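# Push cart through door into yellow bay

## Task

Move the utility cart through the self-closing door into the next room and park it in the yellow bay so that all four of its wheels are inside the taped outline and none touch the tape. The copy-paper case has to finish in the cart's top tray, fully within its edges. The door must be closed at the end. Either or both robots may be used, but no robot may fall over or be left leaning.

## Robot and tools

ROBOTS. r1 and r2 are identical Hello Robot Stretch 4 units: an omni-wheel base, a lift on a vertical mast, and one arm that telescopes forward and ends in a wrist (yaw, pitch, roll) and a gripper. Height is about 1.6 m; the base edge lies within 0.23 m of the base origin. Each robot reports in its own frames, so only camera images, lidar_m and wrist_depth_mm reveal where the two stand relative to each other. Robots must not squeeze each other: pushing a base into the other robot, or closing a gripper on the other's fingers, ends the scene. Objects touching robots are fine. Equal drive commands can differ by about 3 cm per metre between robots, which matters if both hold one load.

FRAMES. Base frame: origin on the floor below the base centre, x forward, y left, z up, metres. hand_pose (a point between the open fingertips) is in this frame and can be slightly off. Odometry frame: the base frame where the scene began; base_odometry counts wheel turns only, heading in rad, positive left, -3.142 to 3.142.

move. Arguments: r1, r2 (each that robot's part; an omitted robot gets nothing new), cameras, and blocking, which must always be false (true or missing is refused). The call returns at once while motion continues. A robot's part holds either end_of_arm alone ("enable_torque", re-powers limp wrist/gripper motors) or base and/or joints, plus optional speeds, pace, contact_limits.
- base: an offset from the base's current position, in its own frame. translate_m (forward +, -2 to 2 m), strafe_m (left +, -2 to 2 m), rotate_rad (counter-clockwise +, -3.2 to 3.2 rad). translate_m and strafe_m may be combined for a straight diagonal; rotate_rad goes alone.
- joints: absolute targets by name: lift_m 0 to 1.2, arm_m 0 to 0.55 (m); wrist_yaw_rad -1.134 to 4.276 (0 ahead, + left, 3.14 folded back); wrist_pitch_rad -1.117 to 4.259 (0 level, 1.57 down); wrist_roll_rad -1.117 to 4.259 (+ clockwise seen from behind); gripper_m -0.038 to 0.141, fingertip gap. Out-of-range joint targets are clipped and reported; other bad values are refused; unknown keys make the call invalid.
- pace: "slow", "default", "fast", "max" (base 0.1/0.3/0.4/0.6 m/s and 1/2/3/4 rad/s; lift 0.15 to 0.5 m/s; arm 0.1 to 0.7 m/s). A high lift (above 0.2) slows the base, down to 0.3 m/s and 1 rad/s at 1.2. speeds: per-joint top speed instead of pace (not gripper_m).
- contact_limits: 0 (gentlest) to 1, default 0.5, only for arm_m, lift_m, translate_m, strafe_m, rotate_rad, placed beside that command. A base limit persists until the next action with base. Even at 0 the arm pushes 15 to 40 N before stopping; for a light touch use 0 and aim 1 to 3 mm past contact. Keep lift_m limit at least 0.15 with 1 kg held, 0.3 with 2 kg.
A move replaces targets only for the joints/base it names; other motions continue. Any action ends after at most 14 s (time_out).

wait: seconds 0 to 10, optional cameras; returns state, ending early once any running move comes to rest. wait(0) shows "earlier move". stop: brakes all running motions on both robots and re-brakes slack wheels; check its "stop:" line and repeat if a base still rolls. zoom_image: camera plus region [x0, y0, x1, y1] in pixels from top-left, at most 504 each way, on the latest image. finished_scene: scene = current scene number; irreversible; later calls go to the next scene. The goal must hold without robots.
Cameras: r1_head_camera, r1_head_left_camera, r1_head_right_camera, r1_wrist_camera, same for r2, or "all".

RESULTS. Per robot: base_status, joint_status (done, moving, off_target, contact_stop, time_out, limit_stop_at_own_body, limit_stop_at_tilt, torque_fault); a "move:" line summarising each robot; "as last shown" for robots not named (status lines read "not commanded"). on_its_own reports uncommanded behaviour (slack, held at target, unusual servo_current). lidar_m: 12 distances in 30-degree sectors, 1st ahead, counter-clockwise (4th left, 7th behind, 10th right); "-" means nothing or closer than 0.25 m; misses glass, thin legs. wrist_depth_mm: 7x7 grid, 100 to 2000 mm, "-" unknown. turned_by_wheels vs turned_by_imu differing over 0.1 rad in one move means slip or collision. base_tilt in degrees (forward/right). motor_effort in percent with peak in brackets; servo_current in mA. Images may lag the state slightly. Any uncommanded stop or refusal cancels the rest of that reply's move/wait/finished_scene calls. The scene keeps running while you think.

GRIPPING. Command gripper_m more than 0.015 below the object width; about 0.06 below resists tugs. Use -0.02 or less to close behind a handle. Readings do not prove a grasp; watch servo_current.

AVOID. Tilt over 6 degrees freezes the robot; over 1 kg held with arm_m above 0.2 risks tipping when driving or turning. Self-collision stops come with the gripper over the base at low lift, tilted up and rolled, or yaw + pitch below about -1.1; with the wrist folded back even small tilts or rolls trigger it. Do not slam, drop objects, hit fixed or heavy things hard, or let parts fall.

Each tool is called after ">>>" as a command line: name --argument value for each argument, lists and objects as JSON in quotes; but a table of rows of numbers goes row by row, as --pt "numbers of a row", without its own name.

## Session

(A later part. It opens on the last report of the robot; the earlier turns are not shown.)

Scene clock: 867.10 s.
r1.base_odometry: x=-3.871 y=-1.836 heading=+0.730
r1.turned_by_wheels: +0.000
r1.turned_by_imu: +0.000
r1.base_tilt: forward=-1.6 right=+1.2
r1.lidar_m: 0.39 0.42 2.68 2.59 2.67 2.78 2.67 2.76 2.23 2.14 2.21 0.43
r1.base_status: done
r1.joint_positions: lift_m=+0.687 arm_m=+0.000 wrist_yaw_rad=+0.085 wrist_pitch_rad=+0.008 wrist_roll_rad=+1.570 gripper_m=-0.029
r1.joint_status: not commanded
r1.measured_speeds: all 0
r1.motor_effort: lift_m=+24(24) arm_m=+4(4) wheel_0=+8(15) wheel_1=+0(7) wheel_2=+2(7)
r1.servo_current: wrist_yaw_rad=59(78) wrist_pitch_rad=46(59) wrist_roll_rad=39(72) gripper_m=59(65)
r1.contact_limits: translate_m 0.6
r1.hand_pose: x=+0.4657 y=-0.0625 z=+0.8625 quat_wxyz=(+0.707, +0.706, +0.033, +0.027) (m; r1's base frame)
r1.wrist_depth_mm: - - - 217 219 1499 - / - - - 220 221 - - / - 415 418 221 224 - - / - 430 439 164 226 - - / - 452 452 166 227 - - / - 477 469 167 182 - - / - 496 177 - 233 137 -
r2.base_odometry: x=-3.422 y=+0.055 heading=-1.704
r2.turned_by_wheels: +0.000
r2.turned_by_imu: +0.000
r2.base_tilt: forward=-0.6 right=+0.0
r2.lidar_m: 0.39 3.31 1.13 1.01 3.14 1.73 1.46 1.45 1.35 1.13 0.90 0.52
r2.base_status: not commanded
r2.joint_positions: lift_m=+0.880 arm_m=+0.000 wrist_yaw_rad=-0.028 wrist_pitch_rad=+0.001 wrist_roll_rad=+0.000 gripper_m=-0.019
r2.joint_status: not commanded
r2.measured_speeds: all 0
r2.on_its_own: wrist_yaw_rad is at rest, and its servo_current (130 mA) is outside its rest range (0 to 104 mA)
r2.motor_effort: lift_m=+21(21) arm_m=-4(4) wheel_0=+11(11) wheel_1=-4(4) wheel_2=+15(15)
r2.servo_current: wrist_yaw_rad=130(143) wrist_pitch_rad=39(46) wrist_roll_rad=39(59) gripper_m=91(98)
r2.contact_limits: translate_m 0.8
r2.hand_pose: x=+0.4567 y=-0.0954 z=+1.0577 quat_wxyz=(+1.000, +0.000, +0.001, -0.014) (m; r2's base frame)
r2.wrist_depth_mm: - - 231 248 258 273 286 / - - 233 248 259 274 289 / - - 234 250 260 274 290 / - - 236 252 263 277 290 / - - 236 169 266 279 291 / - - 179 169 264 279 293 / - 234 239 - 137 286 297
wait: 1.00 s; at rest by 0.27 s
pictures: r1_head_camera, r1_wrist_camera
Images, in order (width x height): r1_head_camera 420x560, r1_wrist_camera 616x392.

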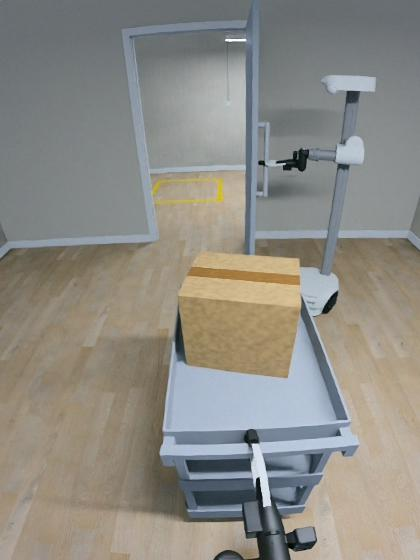

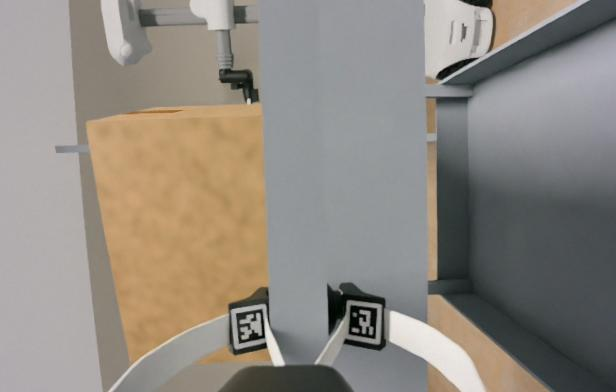

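>>> move --blocking false --r1 '{"base":{"strafe_m":-0.06},"pace":"slow","contact_limits":{"strafe_m":0.6}}'

>>> wait --seconds 3

>>> wait --seconds 1 --cameras '["r1_wrist_camera","r1_head_camera"]'

Scene clock: 877.40 s.
move: r1 moving
r1.base_odometry: x=-3.861 y=-1.847 heading=+0.731
r1.turned_by_wheels: +0.001
r1.turned_by_imu: +0.000
r1.base_tilt: forward=-1.6 right=+1.3
r1.lidar_m: 0.39 0.41 2.71 2.60 2.68 2.74 2.66 2.79 2.21 2.11 2.20 0.43
r1.base_status: strafe_m moving
r1.joint_positions: lift_m=+0.687 arm_m=+0.000 wrist_yaw_rad=+0.085 wrist_pitch_rad=+0.008 wrist_roll_rad=+1.570 gripper_m=-0.029
r1.joint_status: not commanded
r1.measured_speeds: translate_m=+0.000 strafe_m=-0.056 rotate_rad=-0.001 lift_m=+0.000 arm_m=+0.000 wrist_yaw_rad=+0.000 wrist_pitch_rad=+0.000 wrist_roll_rad=+0.000
r1.motor_effort: lift_m=+24(24) arm_m=+4(4) wheel_0=+12(12) wheel_1=-4(7) wheel_2=+0(1)
r1.servo_current: wrist_yaw_rad=52(72) wrist_pitch_rad=59(65) wrist_roll_rad=46(65) gripper_m=52(59)
r1.contact_limits: strafe_m 0.6
r1.hand_pose: x=+0.4657 y=-0.0625 z=+0.8625 quat_wxyz=(+0.707, +0.706, +0.033, +0.027) (m; r1's base frame)
r1.wrist_depth_mm: - - - 220 221 1499 - / - - - 220 224 - - / - 418 424 223 225 - - / - 427 436 165 227 - - / - 452 455 166 228 - - / - 473 466 167 183 - - / - 488 176 127 232 137 -
r2.base_odometry: x=-3.422 y=+0.055 heading=-1.704
r2.turned_by_wheels: +0.000
r2.turned_by_imu: +0.000
r2.base_tilt: forward=-0.7 right=+0.0
r2.lidar_m: 0.39 3.30 1.08 0.99 3.14 1.75 1.46 1.45 1.33 1.12 0.89 0.52
r2.base_status: not commanded
r2.joint_positions: lift_m=+0.880 arm_m=+0.000 wrist_yaw_rad=-0.028 wrist_pitch_rad=+0.001 wrist_roll_rad=+0.000 gripper_m=-0.019
r2.joint_status: not commanded
r2.measured_speeds: all 0
r2.motor_effort: lift_m=+21(21) arm_m=-4(4) wheel_0=+11(11) wheel_1=-4(4) wheel_2=+15(15)
r2.servo_current: wrist_yaw_rad=130(143) wrist_pitch_rad=39(46) wrist_roll_rad=39(59) gripper_m=85(91)
r2.contact_limits: translate_m 0.8
r2.hand_pose: x=+0.4567 y=-0.0954 z=+1.0577 quat_wxyz=(+1.000, +0.000, +0.001, -0.014) (m; r2's base frame)
r2.wrist_depth_mm: - - 230 248 258 272 287 / - - 233 249 259 274 287 / - - 234 250 260 274 290 / - - 236 251 263 276 291 / - - 236 169 265 278 291 / - - 179 169 264 282 294 / - 234 239 - 136 287 294
pictures: none

Scene clock: 878.63 s.
earlier move: r1 done
r1.base_odometry: x=-3.831 y=-1.880 heading=+0.731
r1.turned_by_wheels: +0.000
r1.turned_by_imu: +0.000
r1.base_tilt: forward=-1.6 right=+1.3
r1.lidar_m: 0.37 0.39 2.78 2.66 2.73 2.74 2.66 2.80 2.16 2.07 2.13 0.43
r1.base_status: done
r1.joint_positions: lift_m=+0.687 arm_m=+0.000 wrist_yaw_rad=+0.084 wrist_pitch_rad=+0.008 wrist_roll_rad=+1.570 gripper_m=-0.029
r1.joint_status: not commanded
r1.measured_speeds: all 0
r1.motor_effort: lift_m=+24(24) arm_m=+4(4) wheel_0=+7(12) wheel_1=-1(7) wheel_2=+0(1)
r1.servo_current: wrist_yaw_rad=52(78) wrist_pitch_rad=59(65) wrist_roll_rad=52(65) gripper_m=59(65)
r1.contact_limits: strafe_m 0.6
r1.hand_pose: x=+0.4656 y=-0.0628 z=+0.8625 quat_wxyz=(+0.707, +0.706, +0.033, +0.027) (m; r1's base frame)
r1.wrist_depth_mm: - - 1756 235 236 1537 1229 / - - - 233 234 1537 - / - - 452 230 232 - - / - 433 436 171 232 - - / - 445 449 169 230 - - / - 466 452 169 182 - - / - 466 179 127 229 137 -
r2.base_odometry: x=-3.422 y=+0.055 heading=-1.704
r2.turned_by_wheels: +0.000
r2.turned_by_imu: +0.000
r2.base_tilt: forward=-0.7 right=+0.0
r2.lidar_m: 0.40 3.29 1.10 0.98 3.15 1.74 1.47 1.46 1.32 1.12 0.90 0.51
r2.base_status: not commanded
r2.joint_positions: lift_m=+0.880 arm_m=+0.000 wrist_yaw_rad=-0.028 wrist_pitch_rad=+0.001 wrist_roll_rad=+0.000 gripper_m=-0.019
r2.joint_status: not commanded
r2.measured_speeds: all 0
r2.on_its_own: wrist_yaw_rad is at rest, and its servo_current (130 mA) is outside its rest range (0 to 104 mA)
r2.motor_effort: lift_m=+21(21) arm_m=-4(4) wheel_0=+11(11) wheel_1=-4(4) wheel_2=+15(15)
r2.servo_current: wrist_yaw_rad=130(143) wrist_pitch_rad=39(46) wrist_roll_rad=52(59) gripper_m=85(98)
r2.contact_limits: translate_m 0.8
r2.hand_pose: x=+0.4567 y=-0.0954 z=+1.0577 quat_wxyz=(+1.000, +0.000, +0.001, -0.014) (m; r2's base frame)
r2.wrist_depth_mm: - - 231 248 259 273 287 / - - 233 249 260 273 287 / - - 234 251 262 274 289 / - - 236 251 263 277 289 / - - 236 169 266 277 290 / - - 180 169 264 281 294 / - 235 239 - 137 286 296
wait: 1.23 of 3 s (r1 has come to rest)
pictures: none

Scene clock: 879.63 s.
r1.base_odometry: x=-3.831 y=-1.880 heading=+0.731
r1.turned_by_wheels: +0.000
r1.turned_by_imu: +0.000
r1.base_tilt: forward=-1.6 right=+1.3
r1.lidar_m: 0.38 0.39 2.74 2.65 2.70 2.75 2.64 2.79 2.18 2.06 2.16 0.43
r1.base_status: done
r1.joint_positions: lift_m=+0.687 arm_m=+0.000 wrist_yaw_rad=+0.084 wrist_pitch_rad=+0.008 wrist_roll_rad=+1.570 gripper_m=-0.029
r1.joint_status: not commanded
r1.measured_speeds: all 0
r1.motor_effort: lift_m=+24(24) arm_m=+4(4) wheel_0=+6(12) wheel_1=-1(7) wheel_2=+0(1)
r1.servo_current: wrist_yaw_rad=59(78) wrist_pitch_rad=52(65) wrist_roll_rad=52(65) gripper_m=52(65)
r1.contact_limits: strafe_m 0.6
r1.hand_pose: x=+0.4656 y=-0.0628 z=+0.8625 quat_wxyz=(+0.707, +0.706, +0.033, +0.027) (m; r1's base frame)
r1.wrist_depth_mm: - - 1756 234 235 1537 1229 / - - - 234 235 1537 - / - - 455 232 233 - - / - 430 436 170 232 - - / - 445 445 170 230 - - / - 459 452 169 182 - - / - 469 179 127 229 137 -
r2.base_odometry: x=-3.422 y=+0.055 heading=-1.704
r2.turned_by_wheels: +0.000
r2.turned_by_imu: +0.000
r2.base_tilt: forward=-0.6 right=+0.0
r2.lidar_m: 0.38 3.29 1.11 1.01 3.13 1.75 1.45 1.46 1.30 1.12 0.88 0.51
r2.base_status: not commanded
r2.joint_positions: lift_m=+0.880 arm_m=+0.000 wrist_yaw_rad=-0.028 wrist_pitch_rad=+0.001 wrist_roll_rad=+0.000 gripper_m=-0.019
r2.joint_status: not commanded
r2.measured_speeds: all 0
r2.on_its_own: wrist_yaw_rad is at rest, and its servo_current (130 mA) is outside its rest range (0 to 104 mA)
r2.motor_effort: lift_m=+21(21) arm_m=-3(4) wheel_0=+11(11) wheel_1=-4(4) wheel_2=+15(15)
r2.servo_current: wrist_yaw_rad=130(143) wrist_pitch_rad=33(46) wrist_roll_rad=52(59) gripper_m=91(98)
r2.contact_limits: translate_m 0.8
r2.hand_pose: x=+0.4567 y=-0.0954 z=+1.0577 quat_wxyz=(+1.000, +0.000, +0.001, -0.014) (m; r2's base frame)
r2.wrist_depth_mm: - - 231 247 258 274 286 / - - 234 249 259 274 289 / - - 234 250 262 276 289 / - - 236 250 262 278 291 / - - 236 169 264 279 291 / - - 179 169 265 279 293 / - 235 239 - 136 286 297
wait: 1.00 s; at rest by 0.27 s
pictures: r1_head_camera, r1_wrist_camera
Images, in order (width x height): r1_head_camera 420x560, r1_wrist_camera 616x392.

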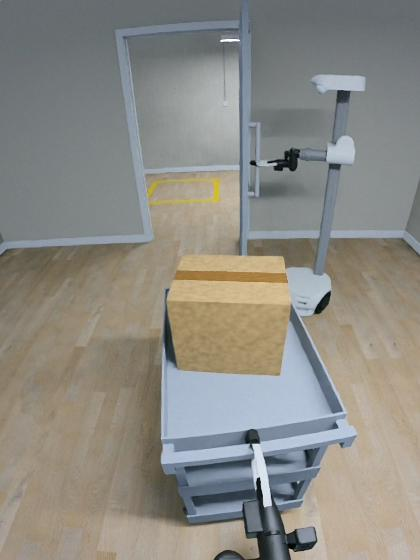

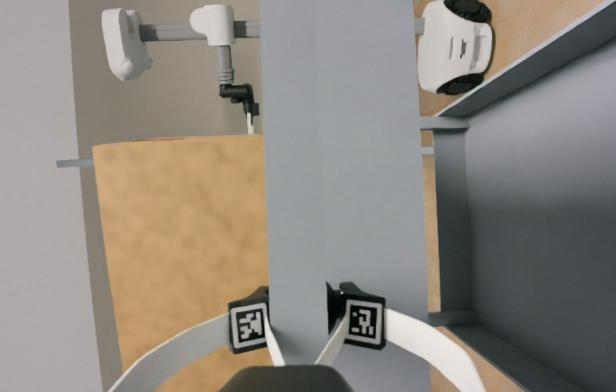

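>>> move --blocking false --r1 '{"base":{"translate_m":0.4,"strafe_m":0.07},"pace":"slow","contact_limits":{"translate_m":0.6}}'

>>> wait --seconds 6

>>> wait --seconds 0.7 --cameras '["r1_wrist_camera","r1_head_camera"]'

Scene clock: 897.80 s.
move: r1 moving
r1.base_odometry: x=-3.823 y=-1.870 heading=+0.731
r1.turned_by_wheels: +0.000
r1.turned_by_imu: +0.000
r1.base_tilt: forward=-1.6 right=+1.3
r1.lidar_m: 0.37 0.39 2.75 2.65 2.72 2.79 2.67 2.78 2.17 2.06 2.16 0.44
r1.base_status: translate_m moving; strafe_m moving
r1.joint_positions: lift_m=+0.687 arm_m=+0.000 wrist_yaw_rad=+0.083 wrist_pitch_rad=+0.008 wrist_roll_rad=+1.570 gripper_m=-0.029
r1.joint_status: not commanded
r1.measured_speeds: translate_m=+0.049 strafe_m=+0.009 rotate_rad=+0.000 lift_m=+0.000 arm_m=+0.000 wrist_yaw_rad=+0.000 wrist_pitch_rad=+0.000 wrist_roll_rad=+0.000
r1.motor_effort: lift_m=+24(24) arm_m=+4(4) wheel_0=+8(10) wheel_1=+7(7) wheel_2=-9(10)
r1.servo_current: wrist_yaw_rad=33(72) wrist_pitch_rad=52(59) wrist_roll_rad=52(65) gripper_m=52(59)
r1.contact_limits: translate_m 0.6
r1.hand_pose: x=+0.4655 y=-0.0633 z=+0.8625 quat_wxyz=(+0.707, +0.706, +0.032, +0.026) (m; r1's base frame)
r1.wrist_depth_mm: - - - 239 240 1537 1229 / - - - 236 238 1576 - / - - - 235 236 - - / - 436 433 172 234 - - / - 442 445 170 231 - - / - 452 455 169 183 - - / - 462 176 127 227 138 -
r2.base_odometry: x=-3.422 y=+0.055 heading=-1.704
r2.turned_by_wheels: +0.000
r2.turned_by_imu: +0.000
r2.base_tilt: forward=-0.6 right=+0.0
r2.lidar_m: 0.40 3.26 1.09 1.00 3.11 1.76 1.45 1.45 1.32 1.11 0.90 0.48
r2.base_status: not commanded
r2.joint_positions: lift_m=+0.880 arm_m=+0.000 wrist_yaw_rad=-0.028 wrist_pitch_rad=+0.001 wrist_roll_rad=+0.000 gripper_m=-0.019
r2.joint_status: not commanded
r2.measured_speeds: all 0
r2.motor_effort: lift_m=+21(21) arm_m=-4(4) wheel_0=+11(11) wheel_1=-4(4) wheel_2=+15(15)
r2.servo_current: wrist_yaw_rad=124(137) wrist_pitch_rad=39(46) wrist_roll_rad=59(59) gripper_m=91(91)
r2.contact_limits: translate_m 0.8
r2.hand_pose: x=+0.4567 y=-0.0954 z=+1.0577 quat_wxyz=(+1.000, +0.000, +0.001, -0.014) (m; r2's base frame)
r2.wrist_depth_mm: - - 232 249 258 272 286 / - - 233 250 260 274 289 / - - 235 250 262 274 289 / - - 234 251 262 277 291 / - - 236 169 266 278 291 / - - 179 169 265 279 293 / - 235 238 - 137 286 296
pictures: none

Scene clock: 902.63 s.
earlier move: r1 done
r1.base_odometry: x=-3.580 y=-1.561 heading=+0.731
r1.turned_by_wheels: -0.001
r1.turned_by_imu: -0.003
r1.base_tilt: forward=-1.6 right=+1.3
r1.lidar_m: 0.34 0.38 2.67 2.57 2.67 3.20 3.06 3.08 2.22 2.13 2.21 0.43
r1.base_status: done
r1.joint_positions: lift_m=+0.687 arm_m=+0.000 wrist_yaw_rad=+0.075 wrist_pitch_rad=+0.008 wrist_roll_rad=+1.570 gripper_m=-0.029
r1.joint_status: not commanded
r1.measured_speeds: all 0
r1.motor_effort: lift_m=+24(24) arm_m=+4(4) wheel_0=+1(10) wheel_1=+3(7) wheel_2=-6(14)
r1.servo_current: wrist_yaw_rad=52(72) wrist_pitch_rad=52(59) wrist_roll_rad=52(65) gripper_m=52(65)
r1.contact_limits: translate_m 0.6
r1.hand_pose: x=+0.4650 y=-0.0656 z=+0.8625 quat_wxyz=(+0.707, +0.706, +0.029, +0.024) (m; r1's base frame)
r1.wrist_depth_mm: - - - 257 263 1255 1182 / - - - 251 253 1430 - / - - - 242 246 1863 - / - 439 439 238 240 - - / - 439 445 174 236 - - / - 442 207 178 181 - - / - 449 449 125 222 128 -
r2.base_odometry: x=-3.422 y=+0.055 heading=-1.704
r2.turned_by_wheels: +0.000
r2.turned_by_imu: +0.001
r2.base_tilt: forward=-0.6 right=+0.1
r2.lidar_m: 0.40 3.27 0.70 0.87 3.09 1.72 1.47 1.46 1.33 1.11 0.88 0.51
r2.base_status: not commanded
r2.joint_positions: lift_m=+0.880 arm_m=+0.000 wrist_yaw_rad=-0.028 wrist_pitch_rad=+0.001 wrist_roll_rad=+0.000 gripper_m=-0.019
r2.joint_status: not commanded
r2.measured_speeds: all 0
r2.on_its_own: wrist_yaw_rad is at rest, and its servo_current (130 mA) is outside its rest range (0 to 104 mA)
r2.motor_effort: lift_m=+21(21) arm_m=-3(4) wheel_0=+11(12) wheel_1=-4(4) wheel_2=+15(15)
r2.servo_current: wrist_yaw_rad=130(143) wrist_pitch_rad=39(46) wrist_roll_rad=33(65) gripper_m=98(98)
r2.contact_limits: translate_m 0.8
r2.hand_pose: x=+0.4567 y=-0.0954 z=+1.0577 quat_wxyz=(+1.000, +0.000, +0.001, -0.014) (m; r2's base frame)
r2.wrist_depth_mm: - - 232 248 257 273 286 / - - 232 248 259 276 289 / - - 234 249 260 276 289 / - - 236 251 262 277 290 / - - 236 169 266 279 291 / - - 179 169 265 281 291 / - 234 239 - 137 285 296
wait: 4.83 of 6 s (r1 has come to rest)
pictures: none

Scene clock: 903.33 s.
r1.base_odometry: x=-3.580 y=-1.561 heading=+0.731
r1.turned_by_wheels: +0.000
r1.turned_by_imu: +0.000
r1.base_tilt: forward=-1.6 right=+1.3
r1.lidar_m: 0.33 0.38 2.68 2.56 2.67 3.15 3.10 3.03 2.25 2.14 2.22 0.46
r1.base_status: done
r1.joint_positions: lift_m=+0.687 arm_m=+0.000 wrist_yaw_rad=+0.075 wrist_pitch_rad=+0.008 wrist_roll_rad=+1.570 gripper_m=-0.029
r1.joint_status: not commanded
r1.measured_speeds: all 0
r1.motor_effort: lift_m=+24(24) arm_m=+4(4) wheel_0=+0(10) wheel_1=+2(7) wheel_2=-6(14)
r1.servo_current: wrist_yaw_rad=72(72) wrist_pitch_rad=46(59) wrist_roll_rad=65(65) gripper_m=52(65)
r1.contact_limits: translate_m 0.6
r1.hand_pose: x=+0.4650 y=-0.0656 z=+0.8625 quat_wxyz=(+0.707, +0.706, +0.029, +0.024) (m; r1's base frame)
r1.wrist_depth_mm: - - - 257 263 1255 1182 / - - - 252 253 1430 - / - - - 244 247 1808 - / - 439 442 238 240 - - / - 439 445 175 236 - - / - 439 206 178 181 - - / - 445 445 125 223 128 -
r2.base_odometry: x=-3.422 y=+0.055 heading=-1.704
r2.turned_by_wheels: +0.000
r2.turned_by_imu: +0.000
r2.base_tilt: forward=-0.7 right=+0.0
r2.lidar_m: 0.39 3.29 0.70 0.86 3.12 1.72 1.47 1.45 1.34 1.11 0.88 0.54
r2.base_status: not commanded
r2.joint_positions: lift_m=+0.880 arm_m=+0.000 wrist_yaw_rad=-0.028 wrist_pitch_rad=+0.001 wrist_roll_rad=+0.000 gripper_m=-0.019
r2.joint_status: not commanded
r2.measured_speeds: all 0
r2.on_its_own: wrist_yaw_rad is at rest, and its servo_current (124 mA) is outside its rest range (0 to 104 mA)
r2.motor_effort: lift_m=+21(21) arm_m=-3(4) wheel_0=+11(12) wheel_1=-4(4) wheel_2=+15(15)
r2.servo_current: wrist_yaw_rad=124(143) wrist_pitch_rad=39(46) wrist_roll_rad=39(65) gripper_m=91(98)
r2.contact_limits: translate_m 0.8
r2.hand_pose: x=+0.4567 y=-0.0954 z=+1.0577 quat_wxyz=(+1.000, +0.000, +0.001, -0.014) (m; r2's base frame)
r2.wrist_depth_mm: - - 231 247 257 274 286 / - - 234 249 260 274 287 / - - 234 249 260 276 287 / - - 236 251 262 277 290 / - - 236 169 265 279 291 / - - 179 170 264 281 294 / - 235 238 - 136 286 297
wait: 0.70 s; at rest by 0.27 s
pictures: r1_head_camera, r1_wrist_camera
Images, in order (width x height): r1_head_camera 420x560, r1_wrist_camera 616x392.

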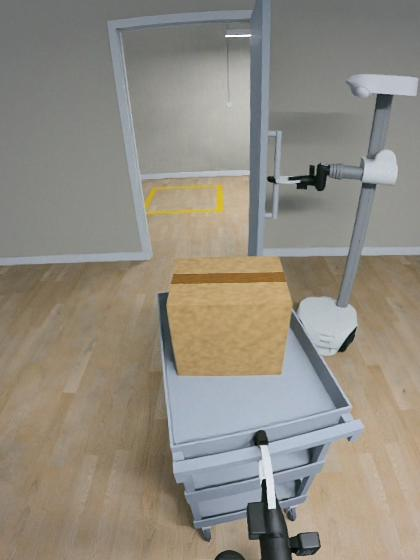

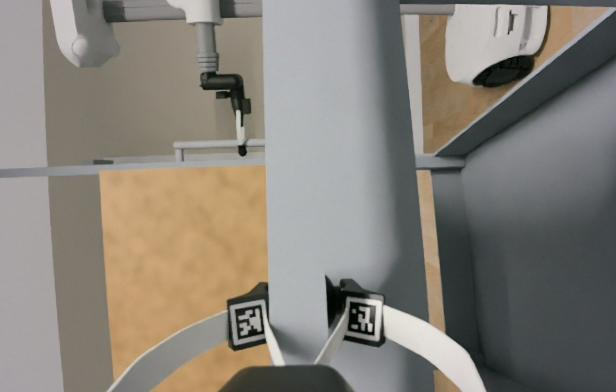

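>>> move --blocking false --r1 '{"base":{"translate_m":0.4,"strafe_m":0.13},"pace":"slow","contact_limits":{"translate_m":0.6}}'

>>> wait --seconds 6

>>> wait --seconds 0.7 --cameras '["r1_wrist_camera","r1_head_camera"]'

Scene clock: 914.23 s.
move: r1 moving
r1.base_odometry: x=-3.573 y=-1.550 heading=+0.730
r1.turned_by_wheels: +0.000
r1.turned_by_imu: -0.001
r1.base_tilt: forward=-1.6 right=+1.3
r1.lidar_m: 0.36 0.37 2.69 2.58 2.67 3.21 3.10 3.09 2.26 2.14 2.20 0.45
r1.base_status: translate_m moving; strafe_m moving
r1.joint_positions: lift_m=+0.687 arm_m=+0.000 wrist_yaw_rad=+0.075 wrist_pitch_rad=+0.008 wrist_roll_rad=+1.570 gripper_m=-0.029
r1.joint_status: not commanded
r1.measured_speeds: translate_m=+0.048 strafe_m=+0.016 rotate_rad=-0.003 lift_m=+0.000 arm_m=+0.000 wrist_yaw_rad=+0.000 wrist_pitch_rad=+0.000 wrist_roll_rad=+0.000
r1.motor_effort: lift_m=+24(24) arm_m=+4(4) wheel_0=+1(4) wheel_1=+5(8) wheel_2=-10(12)
r1.servo_current: wrist_yaw_rad=72(72) wrist_pitch_rad=59(65) wrist_roll_rad=59(59) gripper_m=59(59)
r1.contact_limits: translate_m 0.6
r1.hand_pose: x=+0.4650 y=-0.0656 z=+0.8625 quat_wxyz=(+0.707, +0.706, +0.029, +0.024) (m; r1's base frame)
r1.wrist_depth_mm: - - - 257 262 1255 1138 / - - - 252 252 1397 - / - - - 244 246 1756 - / - 439 439 238 240 - - / - 436 442 175 234 - - / - 439 205 177 181 - - / - 445 449 128 221 128 -
r2.base_odometry: x=-3.422 y=+0.055 heading=-1.704
r2.turned_by_wheels: +0.000
r2.turned_by_imu: +0.000
r2.base_tilt: forward=-0.7 right=+0.0
r2.lidar_m: 0.40 3.29 0.72 0.85 3.09 1.74 1.46 1.46 1.32 1.09 0.87 0.51
r2.base_status: not commanded
r2.joint_positions: lift_m=+0.880 arm_m=+0.000 wrist_yaw_rad=-0.028 wrist_pitch_rad=+0.001 wrist_roll_rad=+0.000 gripper_m=-0.019
r2.joint_status: not commanded
r2.measured_speeds: all 0
r2.motor_effort: lift_m=+21(21) arm_m=-3(4) wheel_0=+11(11) wheel_1=-4(4) wheel_2=+15(15)
r2.servo_current: wrist_yaw_rad=130(150) wrist_pitch_rad=39(46) wrist_roll_rad=46(65) gripper_m=85(91)
r2.contact_limits: translate_m 0.8
r2.hand_pose: x=+0.4567 y=-0.0954 z=+1.0577 quat_wxyz=(+1.000, +0.000, +0.001, -0.014) (m; r2's base frame)
r2.wrist_depth_mm: - - 232 248 257 273 287 / - - 233 249 259 274 289 / - - 234 250 259 276 290 / - - 235 251 263 276 291 / - - 236 169 265 278 293 / - - 179 169 265 281 293 / - 235 239 - 137 287 296
pictures: none

Scene clock: 919.17 s.
earlier move: r1 done
r1.base_odometry: x=-3.369 y=-1.198 heading=+0.730
r1.turned_by_wheels: +0.000
r1.turned_by_imu: -0.002
r1.base_tilt: forward=-1.6 right=+1.3
r1.lidar_m: 0.37 0.35 2.57 2.45 2.55 3.51 3.48 3.25 2.36 2.27 2.36 0.45
r1.base_status: done
r1.joint_positions: lift_m=+0.687 arm_m=+0.000 wrist_yaw_rad=+0.075 wrist_pitch_rad=+0.008 wrist_roll_rad=+1.570 gripper_m=-0.029
r1.joint_status: not commanded
r1.measured_speeds: all 0
r1.motor_effort: lift_m=+24(24) arm_m=+4(4) wheel_0=-1(4) wheel_1=+2(8) wheel_2=-4(12)
r1.servo_current: wrist_yaw_rad=52(78) wrist_pitch_rad=59(65) wrist_roll_rad=46(65) gripper_m=65(65)
r1.contact_limits: translate_m 0.6
r1.hand_pose: x=+0.4650 y=-0.0656 z=+0.8625 quat_wxyz=(+0.707, +0.706, +0.029, +0.024) (m; r1's base frame)
r1.wrist_depth_mm: - - - 251 254 1661 1229 / - - - 246 248 1661 - / - - - 241 243 - - / - 436 442 236 238 - - / - 442 445 174 233 - - / - 449 187 176 181 - - / - 449 455 128 224 128 -
r2.base_odometry: x=-3.422 y=+0.055 heading=-1.704
r2.turned_by_wheels: +0.000
r2.turned_by_imu: +0.001
r2.base_tilt: forward=-0.7 right=+0.0
r2.lidar_m: 0.40 0.58 0.63 1.25 3.13 1.75 1.47 1.45 1.35 1.11 0.86 0.51
r2.base_status: not commanded
r2.joint_positions: lift_m=+0.880 arm_m=+0.000 wrist_yaw_rad=-0.028 wrist_pitch_rad=+0.001 wrist_roll_rad=+0.000 gripper_m=-0.019
r2.joint_status: not commanded
r2.measured_speeds: all 0
r2.on_its_own: wrist_yaw_rad is at rest, and its servo_current (130 mA) is outside its rest range (0 to 104 mA)
r2.motor_effort: lift_m=+21(21) arm_m=-4(4) wheel_0=+11(12) wheel_1=-4(4) wheel_2=+15(15)
r2.servo_current: wrist_yaw_rad=130(150) wrist_pitch_rad=39(46) wrist_roll_rad=46(65) gripper_m=85(98)
r2.contact_limits: translate_m 0.8
r2.hand_pose: x=+0.4567 y=-0.0954 z=+1.0577 quat_wxyz=(+1.000, +0.000, +0.001, -0.014) (m; r2's base frame)
r2.wrist_depth_mm: - - 231 248 259 273 287 / - - 232 249 260 273 287 / - - 234 250 260 276 289 / - - 236 251 262 277 291 / - - 236 169 264 278 291 / - - 179 169 264 282 294 / - 235 238 - 137 286 296
wait: 4.93 of 6 s (r1 has come to rest)
pictures: none

Scene clock: 919.87 s.
r1.base_odometry: x=-3.369 y=-1.198 heading=+0.730
r1.turned_by_wheels: +0.000
r1.turned_by_imu: +0.000
r1.base_tilt: forward=-1.6 right=+1.2
r1.lidar_m: 0.37 0.37 2.56 2.45 2.53 3.52 3.52 3.28 2.38 2.27 2.34 0.44
r1.base_status: done
r1.joint_positions: lift_m=+0.687 arm_m=+0.000 wrist_yaw_rad=+0.075 wrist_pitch_rad=+0.008 wrist_roll_rad=+1.570 gripper_m=-0.029
r1.joint_status: not commanded
r1.measured_speeds: all 0
r1.motor_effort: lift_m=+24(24) arm_m=+4(4) wheel_0=-1(4) wheel_1=+1(8) wheel_2=-4(12)
r1.servo_current: wrist_yaw_rad=65(78) wrist_pitch_rad=52(65) wrist_roll_rad=52(65) gripper_m=52(65)
r1.contact_limits: translate_m 0.6
r1.hand_pose: x=+0.4650 y=-0.0656 z=+0.8625 quat_wxyz=(+0.707, +0.706, +0.029, +0.024) (m; r1's base frame)
r1.wrist_depth_mm: - - - 252 254 1661 1229 / - - - 246 249 1661 - / - - - 240 242 - - / - 436 439 236 237 - - / - 439 449 173 233 - - / - 449 187 177 181 - - / - 449 455 128 224 128 -
r2.base_odometry: x=-3.422 y=+0.055 heading=-1.704
r2.turned_by_wheels: +0.000
r2.turned_by_imu: +0.000
r2.base_tilt: forward=-0.6 right=+0.0
r2.lidar_m: 0.39 0.59 0.63 1.26 3.10 1.75 1.45 1.46 1.34 1.12 0.88 0.52
r2.base_status: not commanded
r2.joint_positions: lift_m=+0.880 arm_m=+0.000 wrist_yaw_rad=-0.028 wrist_pitch_rad=+0.001 wrist_roll_rad=+0.000 gripper_m=-0.019
r2.joint_status: not commanded
r2.measured_speeds: all 0
r2.on_its_own: wrist_yaw_rad is at rest, and its servo_current (117 mA) is outside its rest range (0 to 104 mA)
r2.motor_effort: lift_m=+21(21) arm_m=-4(4) wheel_0=+11(12) wheel_1=-3(4) wheel_2=+15(15)
r2.servo_current: wrist_yaw_rad=117(150) wrist_pitch_rad=33(46) wrist_roll_rad=52(65) gripper_m=85(98)
r2.contact_limits: translate_m 0.8
r2.hand_pose: x=+0.4567 y=-0.0954 z=+1.0577 quat_wxyz=(+1.000, +0.000, +0.001, -0.014) (m; r2's base frame)
r2.wrist_depth_mm: - - 232 248 258 273 287 / - - 233 249 259 276 287 / - - 234 251 260 276 289 / - - 236 251 262 277 291 / - - 236 169 265 278 290 / - - 179 170 264 281 294 / - 235 238 - 136 287 297
wait: 0.70 s; at rest by 0.27 s
pictures: r1_head_camera, r1_wrist_camera
Images, in order (width x height): r1_head_camera 420x560, r1_wrist_camera 616x392.

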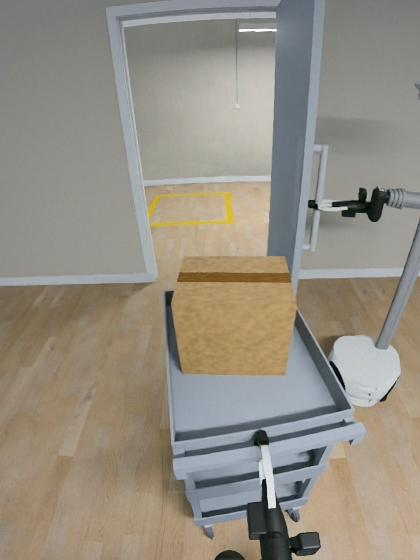

